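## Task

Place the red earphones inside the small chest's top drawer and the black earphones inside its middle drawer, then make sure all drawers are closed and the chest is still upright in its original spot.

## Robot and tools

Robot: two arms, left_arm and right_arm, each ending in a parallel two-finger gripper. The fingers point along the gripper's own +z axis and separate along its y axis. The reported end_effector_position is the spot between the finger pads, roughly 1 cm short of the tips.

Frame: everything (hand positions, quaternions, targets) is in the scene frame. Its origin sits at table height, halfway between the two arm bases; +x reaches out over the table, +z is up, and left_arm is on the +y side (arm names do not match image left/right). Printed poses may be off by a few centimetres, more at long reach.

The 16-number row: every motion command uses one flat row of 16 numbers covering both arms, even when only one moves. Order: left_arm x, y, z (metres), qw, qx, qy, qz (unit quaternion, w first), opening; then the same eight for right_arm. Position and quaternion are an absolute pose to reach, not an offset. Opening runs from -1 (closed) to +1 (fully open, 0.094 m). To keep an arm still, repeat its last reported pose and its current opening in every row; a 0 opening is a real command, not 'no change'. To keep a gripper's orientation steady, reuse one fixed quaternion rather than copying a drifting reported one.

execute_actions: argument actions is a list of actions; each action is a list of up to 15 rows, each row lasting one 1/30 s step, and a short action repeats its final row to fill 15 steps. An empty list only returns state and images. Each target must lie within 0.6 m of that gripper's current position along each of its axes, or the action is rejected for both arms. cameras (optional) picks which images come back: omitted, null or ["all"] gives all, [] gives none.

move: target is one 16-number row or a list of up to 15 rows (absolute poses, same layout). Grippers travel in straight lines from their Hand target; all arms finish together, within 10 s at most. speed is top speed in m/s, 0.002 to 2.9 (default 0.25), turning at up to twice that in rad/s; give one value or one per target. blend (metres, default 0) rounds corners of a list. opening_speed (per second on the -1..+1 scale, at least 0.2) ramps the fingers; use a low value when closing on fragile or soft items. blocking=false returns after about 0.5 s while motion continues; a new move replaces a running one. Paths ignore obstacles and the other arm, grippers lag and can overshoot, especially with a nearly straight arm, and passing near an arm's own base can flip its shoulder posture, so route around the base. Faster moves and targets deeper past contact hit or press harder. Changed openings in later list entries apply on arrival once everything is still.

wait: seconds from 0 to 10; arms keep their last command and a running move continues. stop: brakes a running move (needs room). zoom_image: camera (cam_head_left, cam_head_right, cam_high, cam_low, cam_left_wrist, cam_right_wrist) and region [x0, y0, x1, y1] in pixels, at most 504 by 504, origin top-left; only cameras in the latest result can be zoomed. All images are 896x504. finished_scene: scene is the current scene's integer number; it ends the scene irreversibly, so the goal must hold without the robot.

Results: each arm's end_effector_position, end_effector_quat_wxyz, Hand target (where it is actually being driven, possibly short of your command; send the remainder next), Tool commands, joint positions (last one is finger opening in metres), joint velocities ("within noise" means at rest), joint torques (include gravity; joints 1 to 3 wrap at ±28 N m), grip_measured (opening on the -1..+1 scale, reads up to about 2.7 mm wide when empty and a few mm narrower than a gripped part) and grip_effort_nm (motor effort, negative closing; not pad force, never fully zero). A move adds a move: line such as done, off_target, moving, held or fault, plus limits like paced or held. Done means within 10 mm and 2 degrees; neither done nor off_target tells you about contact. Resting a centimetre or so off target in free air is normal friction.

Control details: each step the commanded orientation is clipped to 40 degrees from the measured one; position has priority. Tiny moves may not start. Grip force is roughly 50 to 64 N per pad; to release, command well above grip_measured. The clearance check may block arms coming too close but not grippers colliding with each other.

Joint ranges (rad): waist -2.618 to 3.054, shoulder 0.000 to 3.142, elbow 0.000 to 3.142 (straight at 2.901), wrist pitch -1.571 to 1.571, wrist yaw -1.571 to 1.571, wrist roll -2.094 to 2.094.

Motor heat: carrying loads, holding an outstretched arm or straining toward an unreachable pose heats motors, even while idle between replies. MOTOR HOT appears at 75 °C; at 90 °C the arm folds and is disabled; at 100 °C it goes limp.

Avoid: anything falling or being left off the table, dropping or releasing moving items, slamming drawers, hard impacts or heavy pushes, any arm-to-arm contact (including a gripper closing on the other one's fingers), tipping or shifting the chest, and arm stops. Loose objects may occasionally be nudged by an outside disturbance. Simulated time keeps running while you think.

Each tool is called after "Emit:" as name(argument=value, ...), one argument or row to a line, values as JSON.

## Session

Emit:
execute_actions(
  actions=[],
)

Emit:
zoom_image(
  camera="cam_head_left",
  region=[200, 30, 700, 300],
)

Scene clock: 0.00 s.
left_arm: end_effector_position=(+0.3983, +0.2995, +0.1194) grip_measured=+1.000 grip_effort_nm=n/a end_effector_quat_wxyz=(+0.595, -0.042, +0.802, -0.017) | right_arm: end_effector_position=(+0.3880, -0.2974, +0.1219) grip_measured=+1.000 grip_effort_nm=n/a end_effector_quat_wxyz=(+0.599, +0.007, +0.795, +0.094)
Joint positions: left_arm=[-0.025 1.473 0.382 0.794 -0.047 -0.094 0.094] | right_arm=[-0.108 1.451 0.343 0.832 -0.247 0.095 0.094]
Joint velocities: within noise
Joint torques (N m): no reading
Heat: left arm: 30 °C; right arm: 34 °C.
Hand target: left_arm +0.4010, +0.2995, +0.1277; +0.604, -0.042, +0.795, -0.017 | right_arm +0.3905, -0.2975, +0.1299; +0.608, +0.004, +0.788, +0.093
Tool commands: left_gripper/opening=+1.0 right_gripper/opening=+1.0

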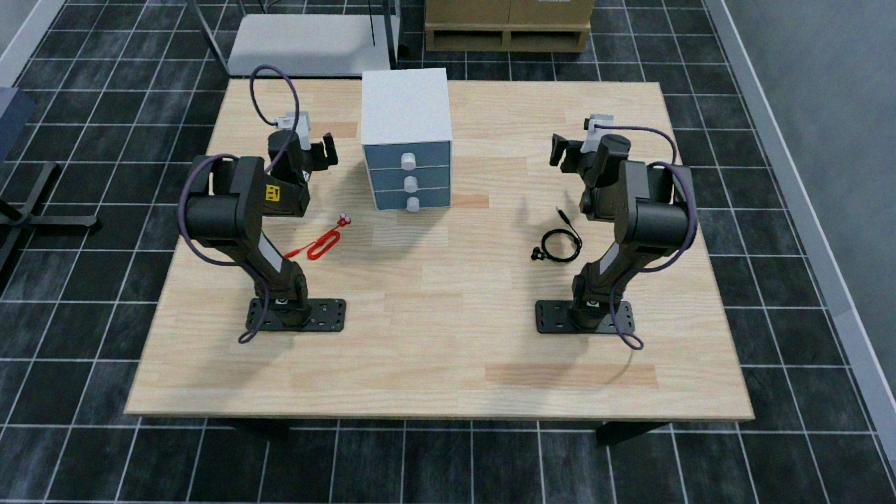

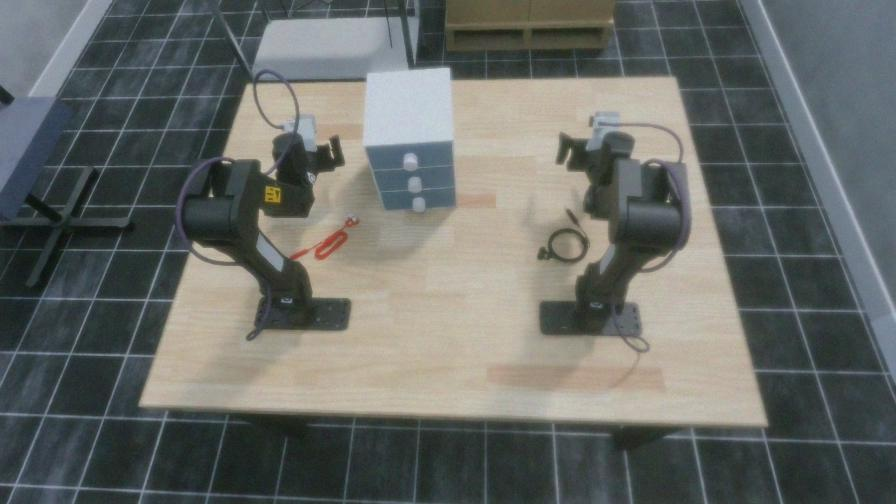

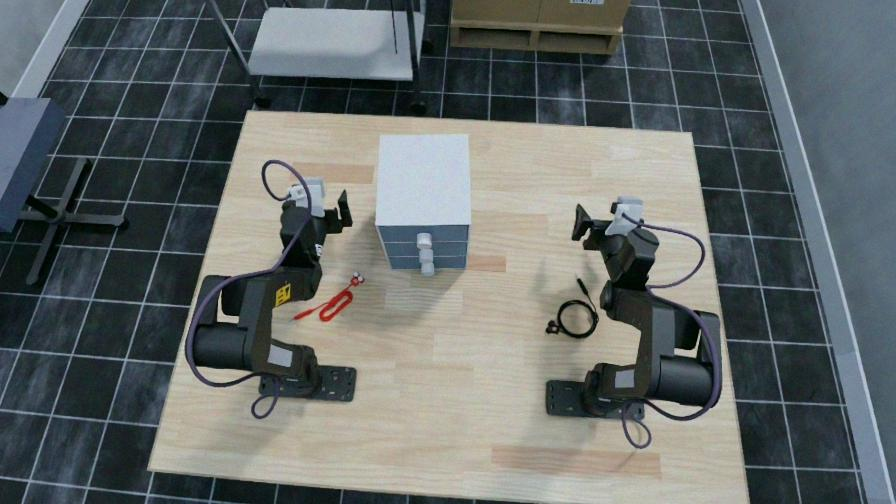

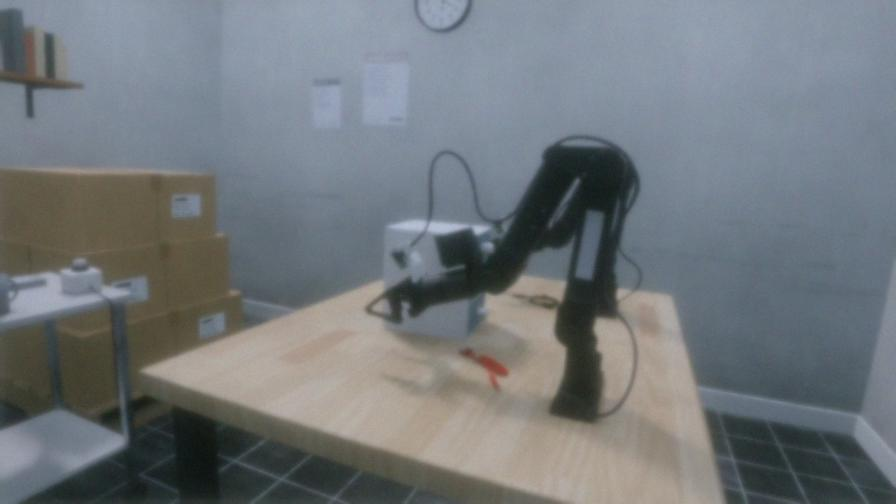

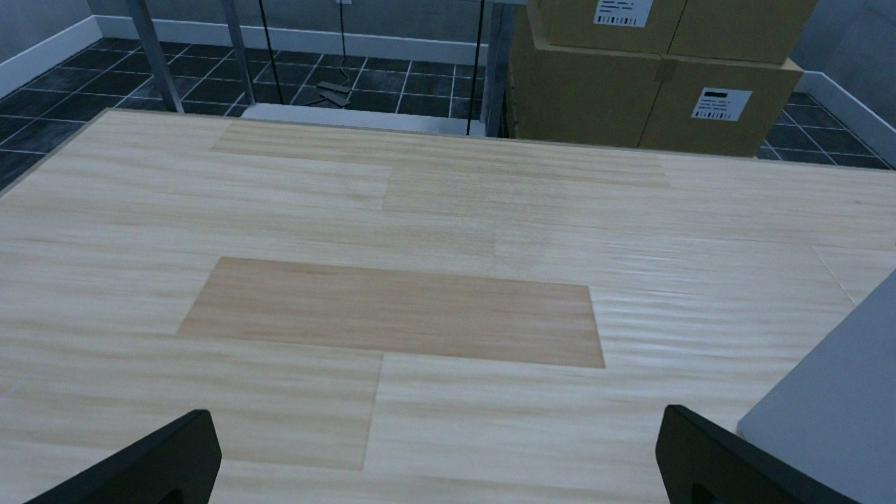

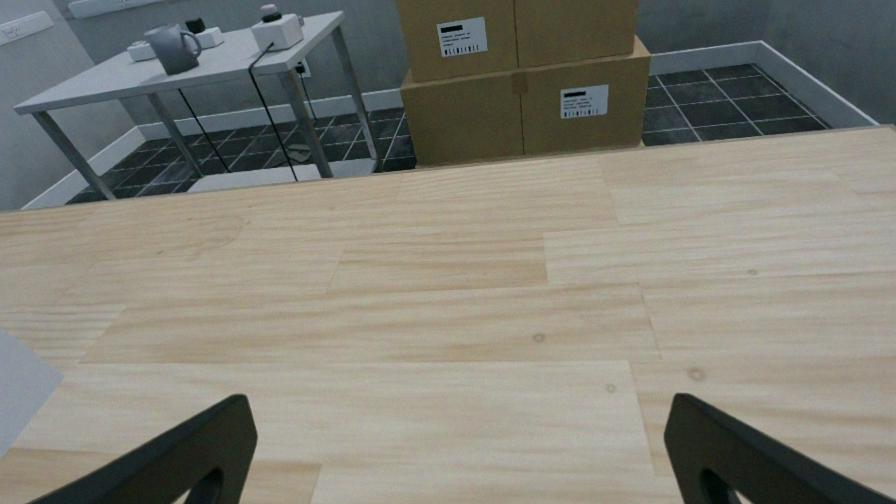

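Scaled by 1.008 from the camera's 896x504 image, which has a finer 1280x720 frame.

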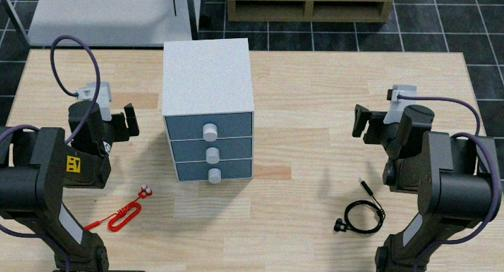

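Emit:
move(
  target=[0.18,0.28,0.18,0.216,0,0.976,0,0.3,0.135,0.01,0.2,0.591,-0.192,0.769,0.147,0.5],
)

Emit:
zoom_image(
  camera="cam_head_left",
  region=[270, 60, 470, 280],
)

Scene clock: 36.47 s.
left_arm: end_effector_position=(+0.1773, +0.2792, +0.1684) grip_measured=+0.302 grip_effort_nm=-0.066 end_effector_quat_wxyz=(+0.204, +0.004, +0.979, -0.003) | right_arm: end_effector_position=(+0.1345, +0.0055, +0.1874) grip_measured=+0.501 grip_effort_nm=-0.105 end_effector_quat_wxyz=(+0.586, -0.211, +0.770, +0.137)
Joint positions: left_arm=[-0.19 0.832 0.926 -1.26 -0.068 -0.169 0.061] | right_arm=[1.638 1.227 0.619 0.005 1.062 0.504 0.071]
Joint velocities: within noise
Joint torques (N m): left_arm=[-0.55 -0.66 8.51 0.7 -0.22 -0.1] | right_arm=[0.24 -3.58 10.63 1.24 0.53 0.2]
Heat: left arm: 33 °C; right arm: 38 °C.
Hand target: left_arm +0.1800, +0.2799, +0.1798; +0.216, +0.000, +0.976, +0.000 | right_arm +0.1349, +0.0097, +0.1999; +0.591, -0.192, +0.769, +0.148
Off the commanded pose: left_arm 0.012 m, 2 deg | right_arm 0.013 m, 3 deg.
move: off_target (left_arm, right_arm)

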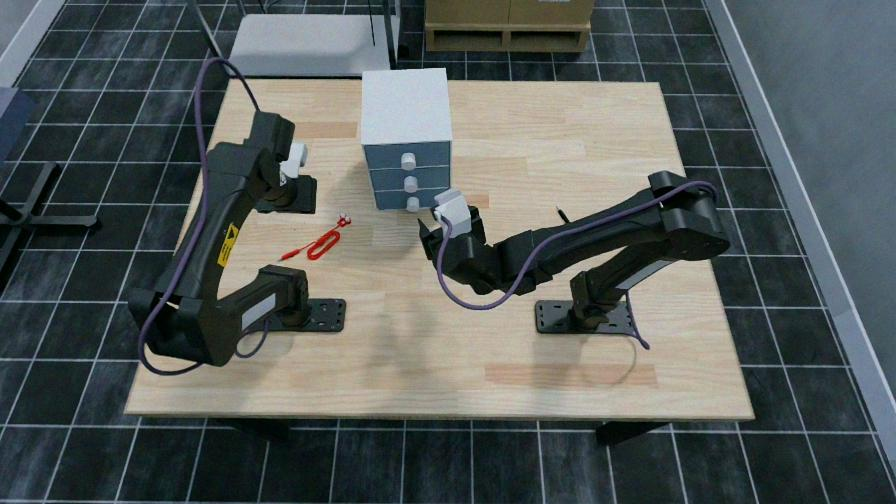

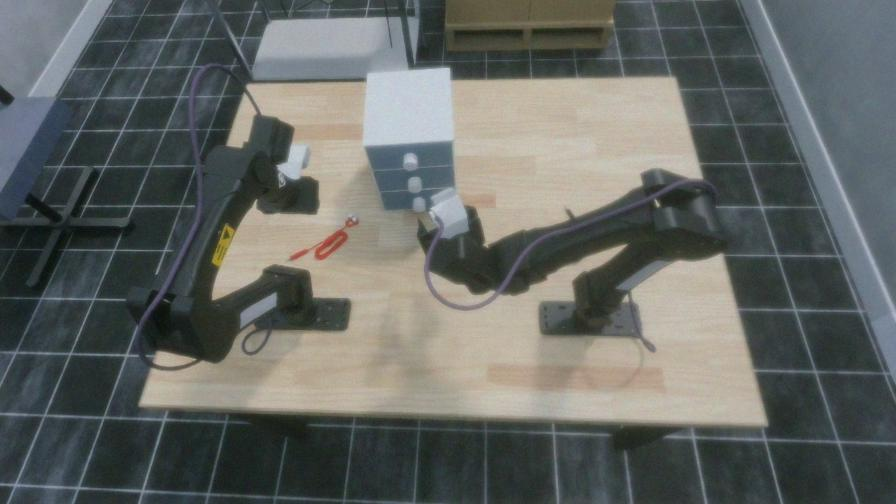

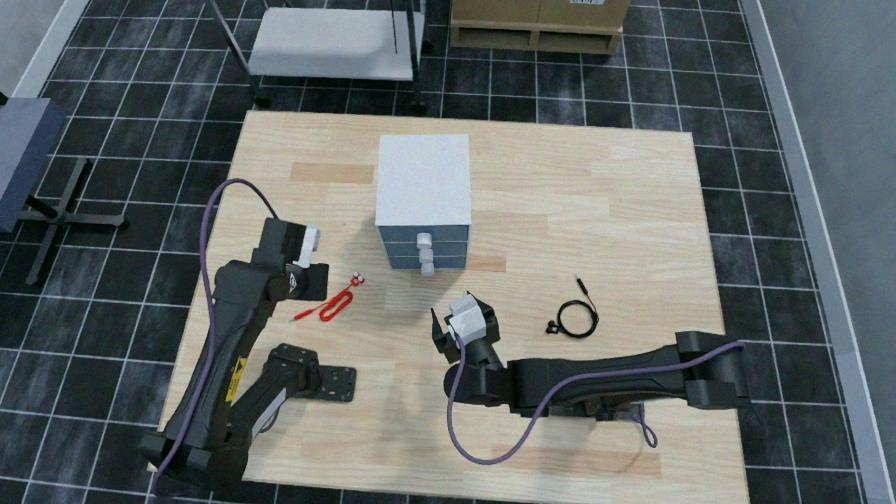

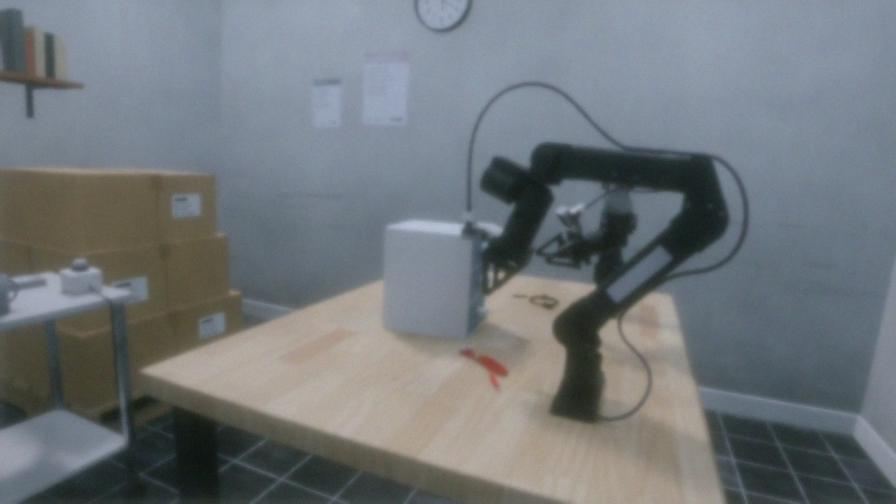

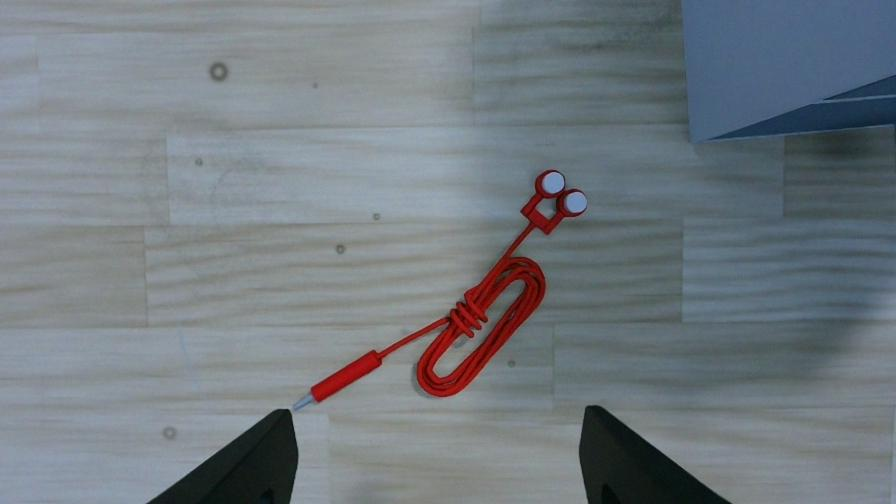

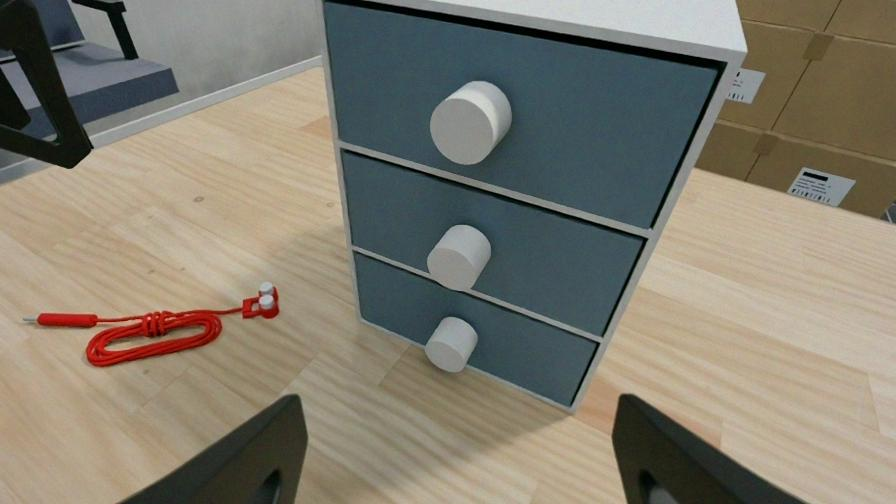

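Scaled by 2.291 from the camera's 896x504 image, which has a finer 1280x720 frame.

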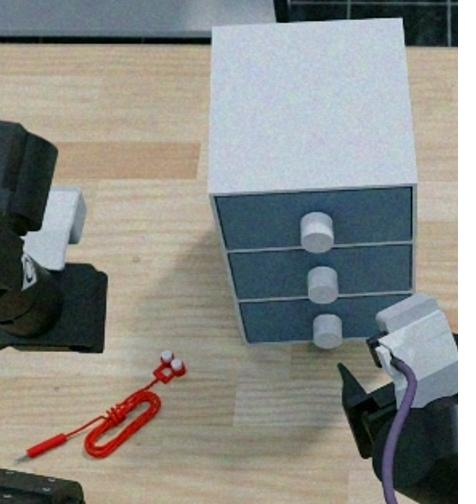

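Emit:
move(
  target=[0.181,0.259,0.115,0.200,0.366,0.905,-0.081,0.1,0.208,0.042,0.218,0.591,-0.192,0.769,0.147,0.4],
  cameras=["cam_head_left","cam_left_wrist","cam_right_wrist","cam_low"],
  speed=0.15,
)

Scene clock: 59.47 s.
left_arm: end_effector_position=(+0.1793, +0.2617, +0.1180) grip_measured=+0.102 grip_effort_nm=-0.081 end_effector_quat_wxyz=(+0.194, +0.362, +0.909, -0.073) | right_arm: end_effector_position=(+0.2045, +0.0334, +0.2018) grip_measured=+0.401 grip_effort_nm=-0.105 end_effector_quat_wxyz=(+0.583, -0.204, +0.776, +0.130)
Joint positions: left_arm=[0.073 0.895 0.748 -1.128 0.298 0.788 0.052] | right_arm=[1.363 1.351 0.733 0.176 0.835 0.3 0.066]
Joint velocities: within noise
Joint torques (N m): left_arm=[0.57 -0.95 4.51 0.85 0.4 0.09] | right_arm=[-0.43 -4.88 10.88 1.68 0.14 -0.03]
Heat: left arm: 35 °C; right arm: 37 °C.
Hand target: left_arm +0.1809, +0.2591, +0.1152; +0.200, +0.366, +0.905, -0.081 | right_arm +0.2076, +0.0411, +0.2181; +0.591, -0.192, +0.769, +0.147
Off the commanded pose: left_arm 0.004 m, 1 deg | right_arm 0.019 m, 3 deg.
move: off_target (right_arm)
Images, in order (width x height): cam_head_left 896x504, cam_low 896x504, cam_left_wrist 896x504, cam_right_wrist 896x504.

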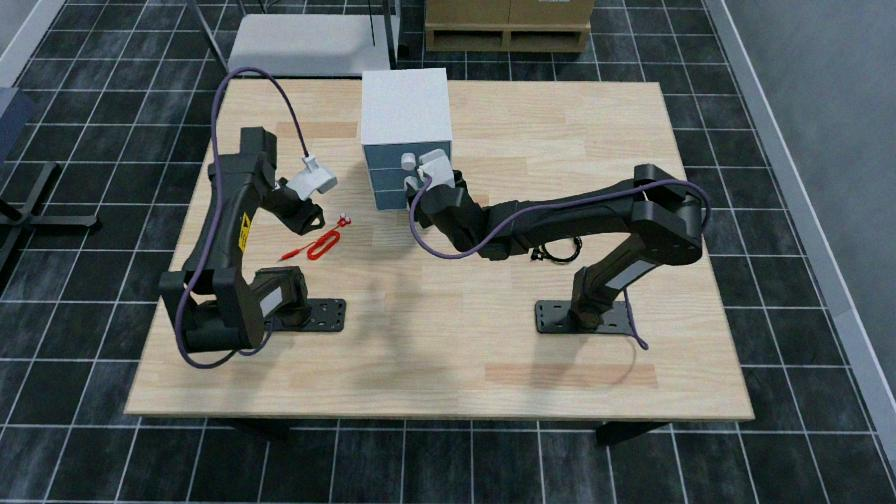

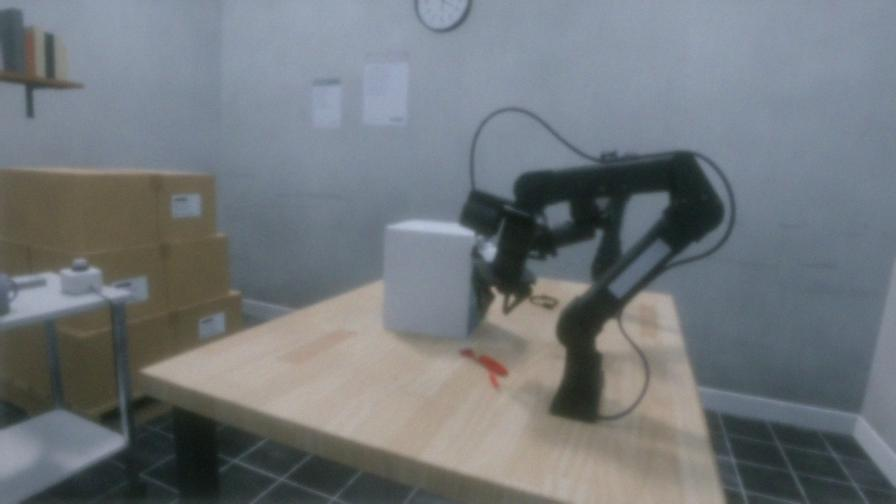

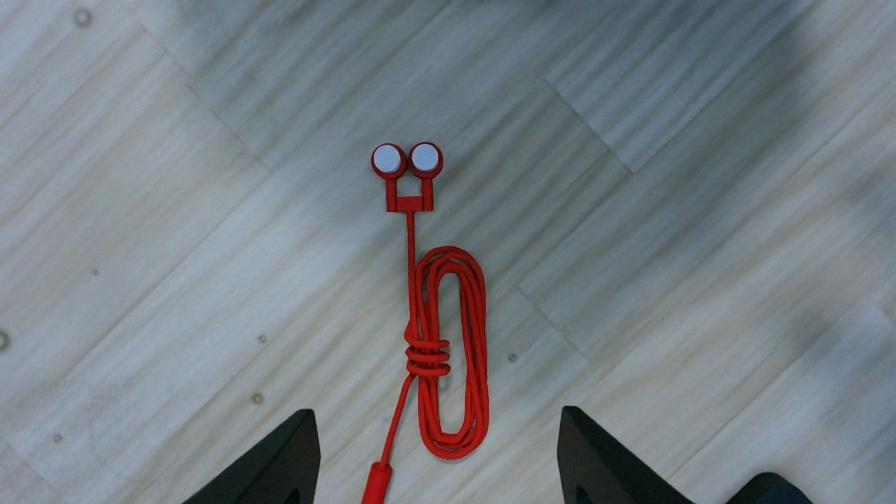

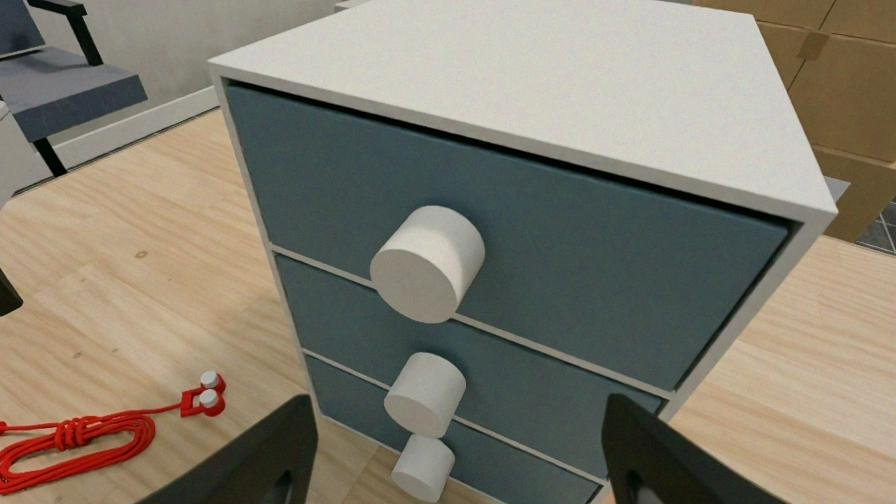

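Emit:
move(
  target=[0.181,0.256,0.016,0.200,0.366,0.905,-0.081,0.1,0.246,0.075,0.229,0.591,-0.192,0.769,0.147,0.4],
  cameras=["cam_head_left","cam_left_wrist","cam_right_wrist","cam_low"],
  speed=0.1,
)

Scene clock: 77.13 s.
left_arm: end_effector_position=(+0.1813, +0.2600, +0.0193) grip_measured=+0.102 grip_effort_nm=-0.066 end_effector_quat_wxyz=(+0.196, +0.366, +0.907, -0.074) | right_arm: end_effector_position=(+0.2417, +0.0667, +0.2129) grip_measured=+0.401 grip_effort_nm=-0.105 end_effector_quat_wxyz=(+0.581, -0.203, +0.777, +0.131)
Joint positions: left_arm=[0.065 0.969 0.376 -0.677 0.3 0.786 0.052] | right_arm=[1.265 1.502 0.898 0.199 0.746 0.25 0.066]
Joint velocities: within noise
Joint torques (N m): left_arm=[-0.66 -1.22 4.14 0.86 0.32 -0.12] | right_arm=[-0.43 -6.27 11.02 1.72 0.09 -0.03]
Heat: left arm: 32 °C; right arm: 38 °C.
Hand target: left_arm +0.1808, +0.2561, +0.0163; +0.200, +0.366, +0.905, -0.081 | right_arm +0.2455, +0.0742, +0.2290; +0.591, -0.192, +0.769, +0.147
Off the commanded pose: left_arm 0.005 m, 1 deg | right_arm 0.019 m, 3 deg.
move: off_target (right_arm)
Images, in order (width x height): cam_head_left 896x504, cam_low 896x504, cam_left_wrist 896x504, cam_right_wrist 896x504.

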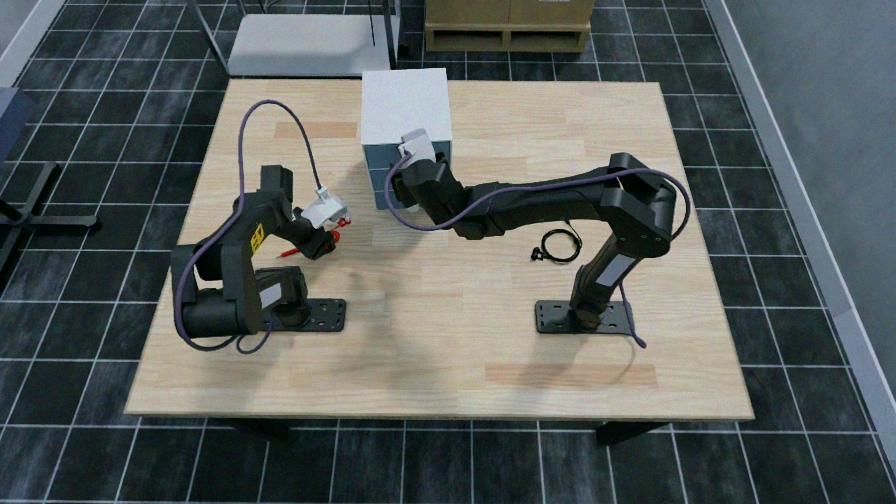

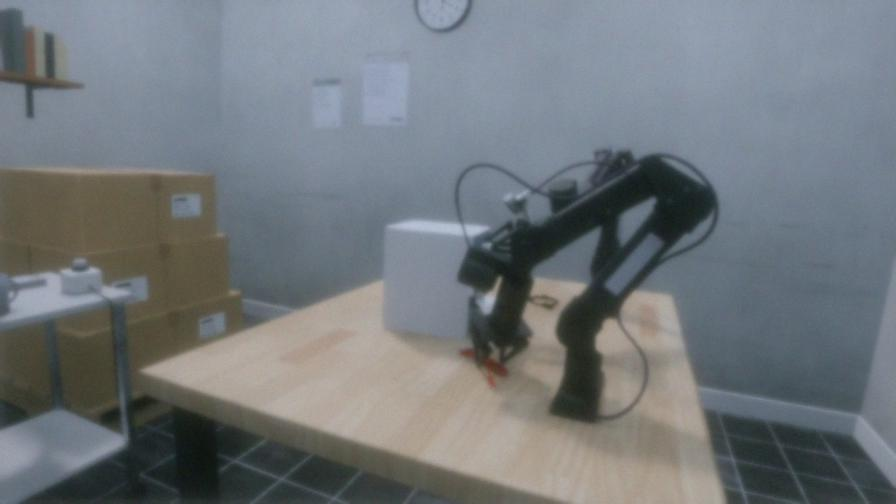

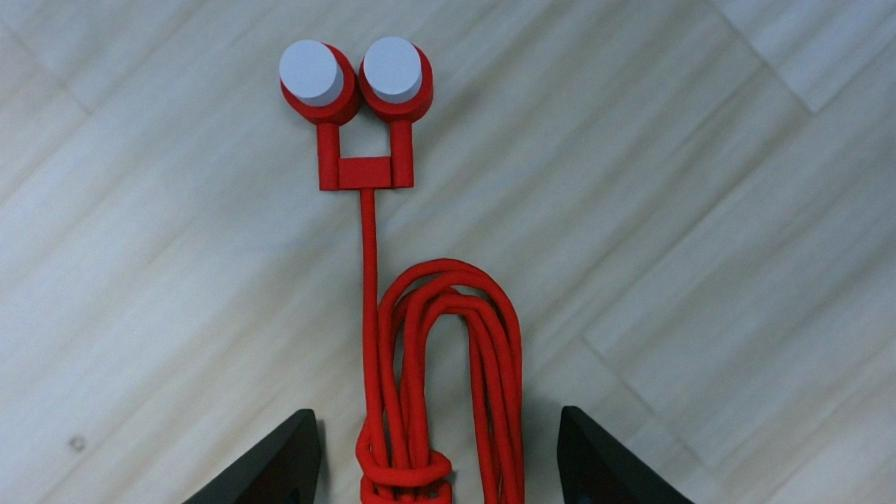

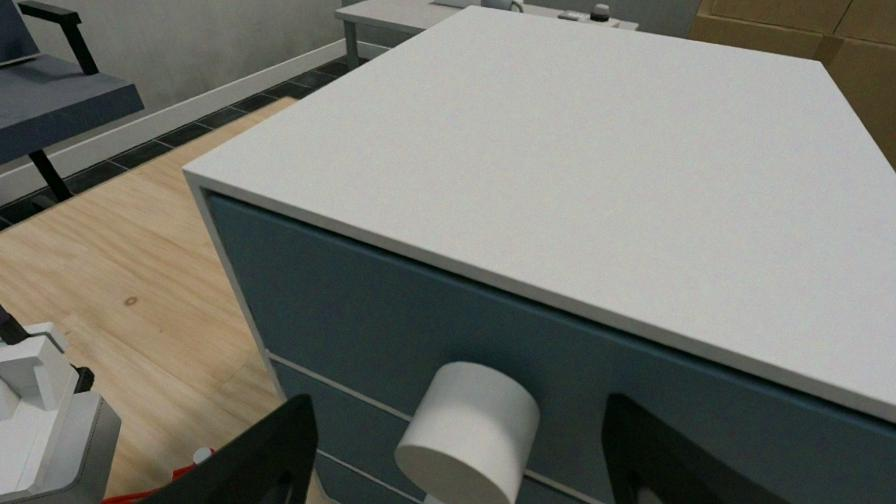

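Emit:
move(
  target=[0.181,0.253,0.010,0.200,0.366,0.905,-0.081,0.1,0.264,0.076,0.218,0.591,-0.192,0.769,0.147,0.4],
  cameras=["cam_left_wrist","cam_right_wrist"],
  speed=0.08,
)

Scene clock: 91.60 s.
left_arm: end_effector_position=(+0.1850, +0.2563, +0.0188) grip_measured=+0.102 grip_effort_nm=-0.061 end_effector_quat_wxyz=(+0.204, +0.366, +0.905, -0.073) | right_arm: end_effector_position=(+0.2507, +0.0720, +0.2121) grip_measured=+0.401 grip_effort_nm=-0.100 end_effector_quat_wxyz=(+0.586, -0.202, +0.772, +0.140)
Joint positions: left_arm=[0.044 0.97 0.367 -0.644 0.301 0.763 0.052] | right_arm=[1.238 1.529 0.898 0.261 0.711 0.226 0.066]
Joint velocities: within noise
Joint torques (N m): left_arm=[-0.69 -0.47 3.23 0.91 0.24 -0.1] | right_arm=[-2.69 -5.24 9.89 1.81 -0.08 -0.03]
Heat: left arm: 32 °C; right arm: 39 °C.
Hand target: left_arm +0.1804, +0.2532, +0.0106; +0.200, +0.366, +0.905, -0.081 | right_arm +0.2635, +0.0751, +0.2181; +0.591, -0.192, +0.769, +0.147
Off the commanded pose: left_arm 0.010 m, 1 deg | right_arm 0.015 m, 2 deg.
move: off_target (right_arm)
Images, in order (width x height): cam_left_wrist 896x504, cam_right_wrist 896x504.

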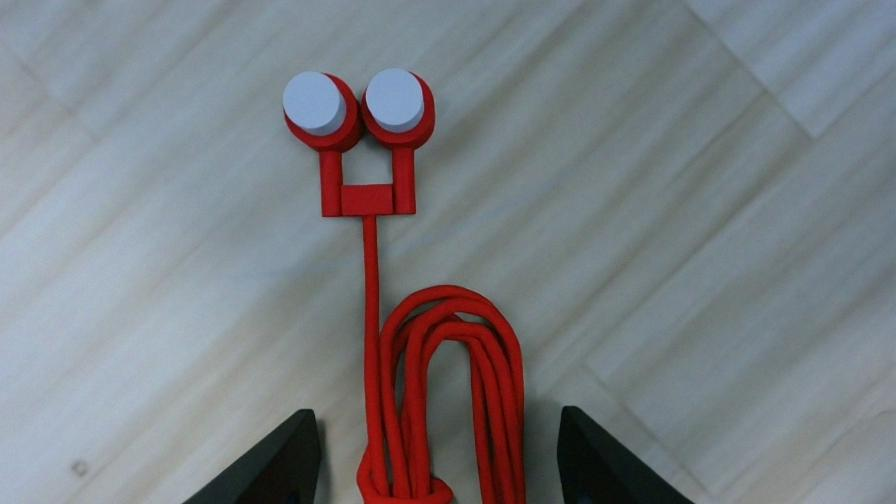

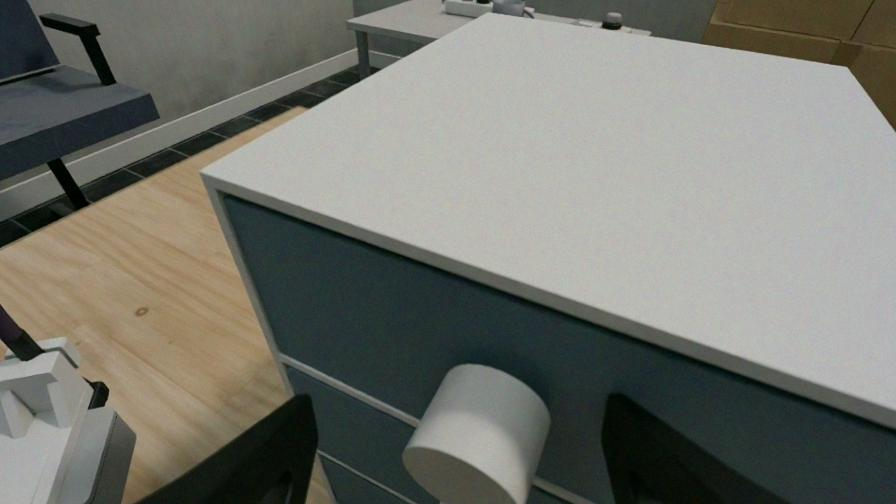

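Emit:
move(
  target=[
    [0.181,0.255,0.012,0.200,0.366,0.905,-0.081,0.1,0.250,0.073,0.216,0.591,-0.192,0.769,0.147,0.4],
    [0.181,0.255,0.012,0.200,0.366,0.905,-0.081,-1,0.252,0.073,0.216,0.591,-0.192,0.769,0.147,-0.6],
  ],
  cameras=["cam_left_wrist","cam_right_wrist"],
  speed=0.08,
  opening_speed=1,
)

Scene clock: 105.47 s.
left_arm: end_effector_position=(+0.1861, +0.2549, +0.0193) grip_measured=-0.820 grip_effort_nm=-0.955 end_effector_quat_wxyz=(+0.208, +0.366, +0.904, -0.077) | right_arm: end_effector_position=(+0.2508, +0.0715, +0.2124) grip_measured=-0.389 grip_effort_nm=-1.057 end_effector_quat_wxyz=(+0.587, -0.201, +0.772, +0.139)
Joint positions: left_arm=[0.044 0.973 0.367 -0.638 0.309 0.762 0.008] | right_arm=[1.239 1.529 0.898 0.262 0.718 0.226 0.029]
Joint velocities: within noise
Joint torques (N m): left_arm=[0.53 -0.85 3.97 0.73 0.16 0.05] | right_arm=[-0.09 -6.93 7.47 1.75 0.17 0.1]
Heat: left arm: 32 °C; right arm: 39 °C.
Hand target: left_arm +0.1808, +0.2550, +0.0123; +0.200, +0.366, +0.905, -0.081 | right_arm +0.2519, +0.0729, +0.2160; +0.591, -0.192, +0.769, +0.147
Off the commanded pose: left_arm 0.009 m, 1 deg | right_arm 0.004 m, 2 deg.
move: done
Images, in order (width x height): cam_left_wrist 896x504, cam_right_wrist 896x504.

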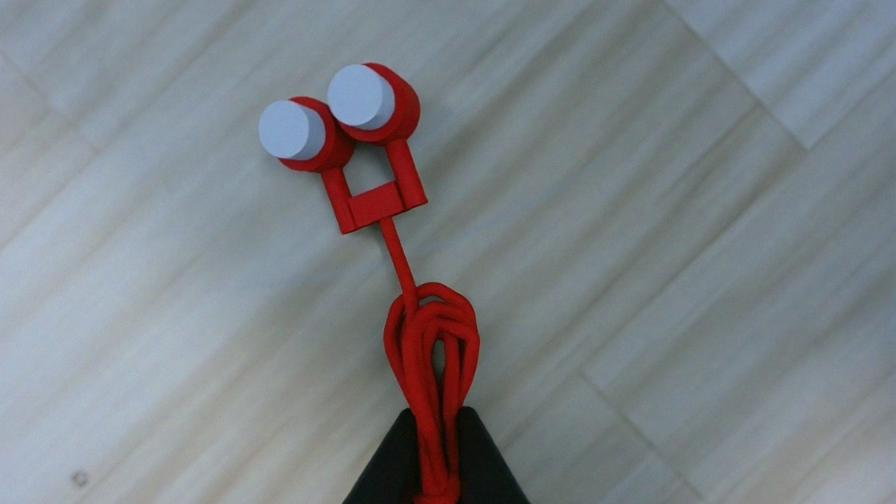

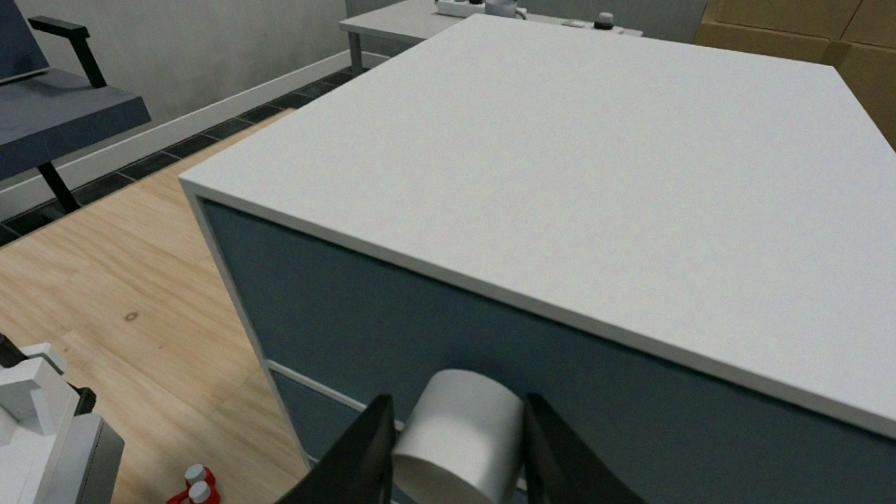

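Emit:
move(
  target=[
    [0.181,0.265,0.14,0.200,0.366,0.905,-0.081,-1,0.245,0.073,0.216,0.591,-0.192,0.769,0.147,-0.6],
    [0.181,0.275,0.26,0.200,0.366,0.905,-0.081,-1,0.128,0.067,0.216,0.591,-0.192,0.769,0.147,-0.6],
  ],
  speed=0.12,
)

Scene clock: 114.50 s.
left_arm: end_effector_position=(+0.1834, +0.2768, +0.2482) grip_measured=-0.837 grip_effort_nm=-1.009 end_effector_quat_wxyz=(+0.214, +0.360, +0.906, -0.058) | right_arm: end_effector_position=(+0.1342, +0.0634, +0.2035) grip_measured=-0.396 grip_effort_nm=-1.057 end_effector_quat_wxyz=(+0.595, -0.197, +0.769, +0.126)
Joint positions: left_arm=[0.179 1.038 1.338 -1.555 0.322 0.883 0.008] | right_arm=[1.637 1.476 0.866 -0.002 1.101 0.516 0.028]
Joint velocities: within noise
Joint torques (N m): left_arm=[0.05 -2.77 7.45 0.48 0.28 -0.09] | right_arm=[1.2 -8.24 9.5 1.05 0.22 0.2]
Heat: left arm: 32 °C; right arm: 39 °C.
Hand target: left_arm +0.1813, +0.2746, +0.2591; +0.229, +0.358, +0.904, -0.056 | right_arm +0.1282, +0.0668, +0.2160; +0.592, -0.192, +0.769, +0.147
Off the commanded pose: left_arm 0.012 m, 3 deg | right_arm 0.014 m, 3 deg.
joint sent to its limit (left arm) — joint 4 (wrist pitch), lower limit. The joint targets are off in orientation, not in position.
move: off_target (left_arm, right_arm)

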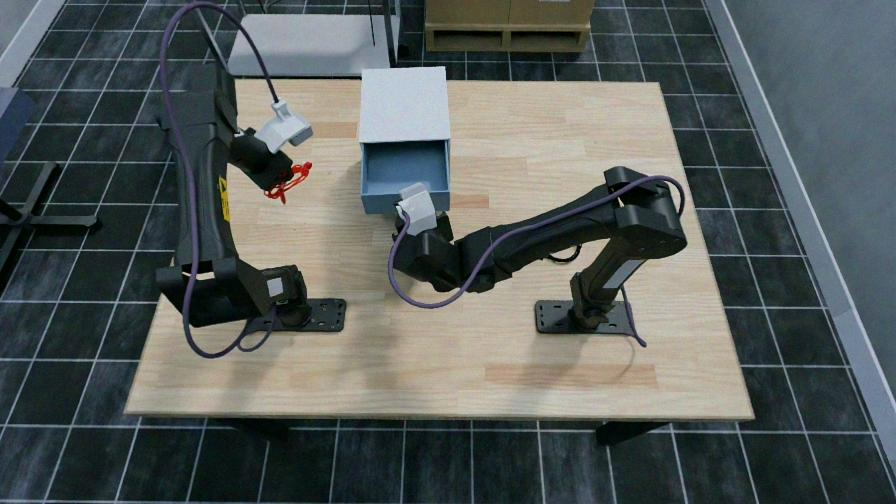

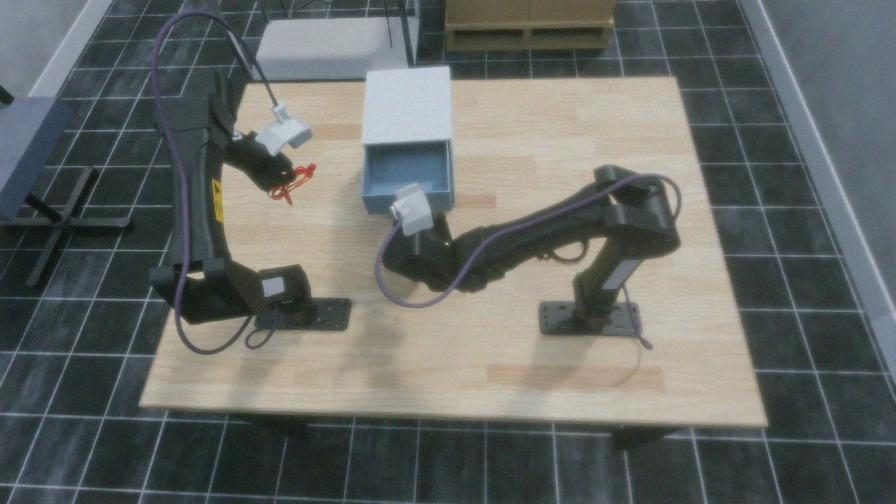

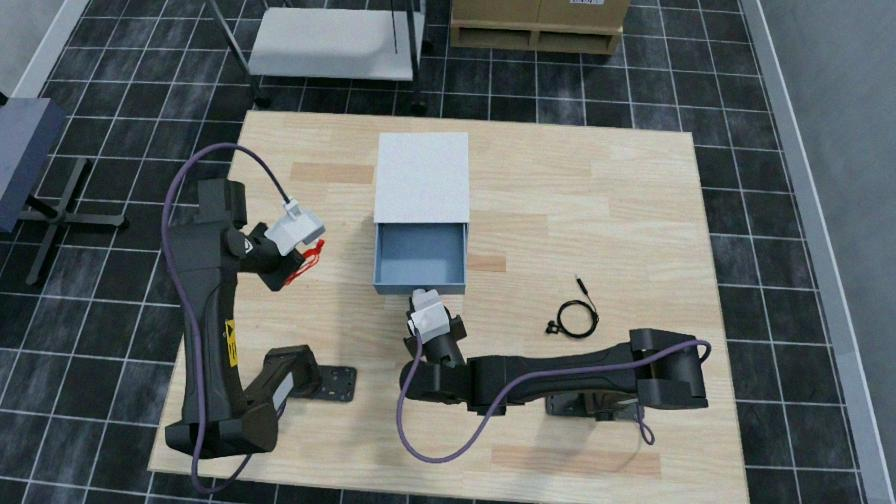

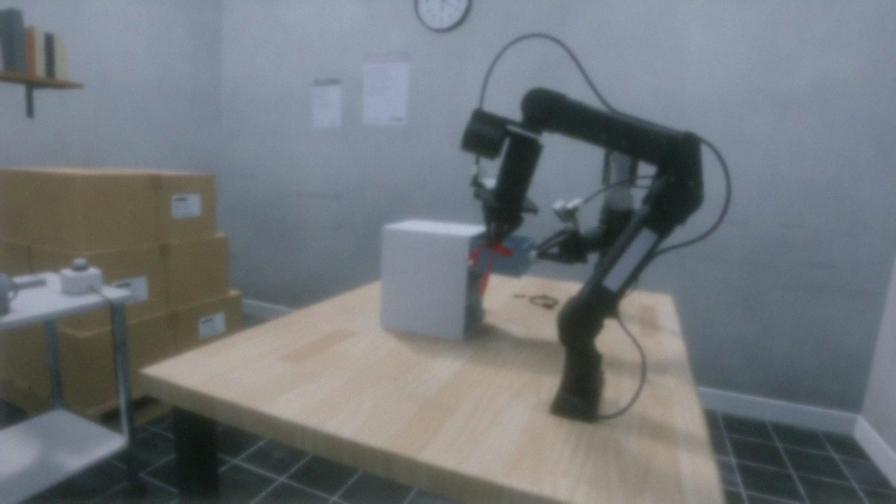

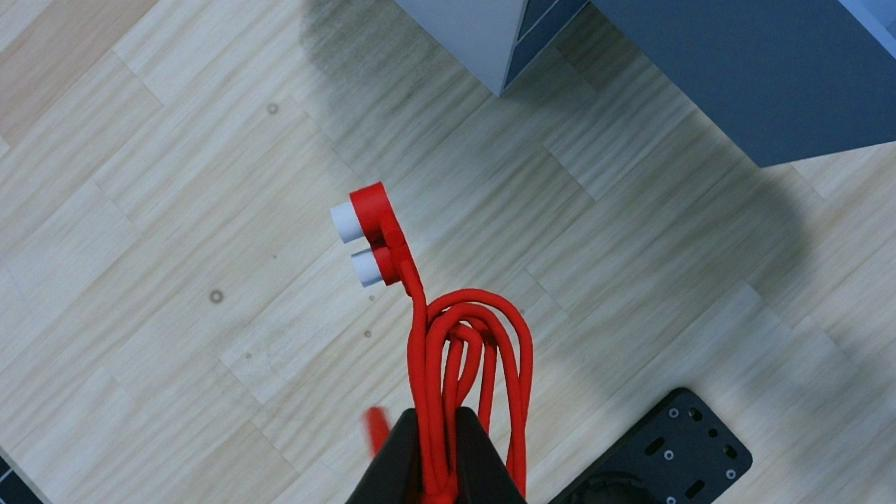

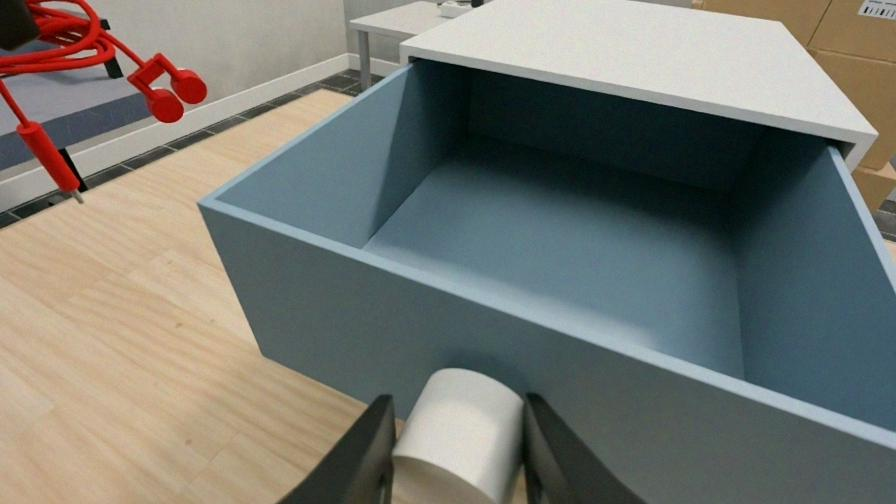

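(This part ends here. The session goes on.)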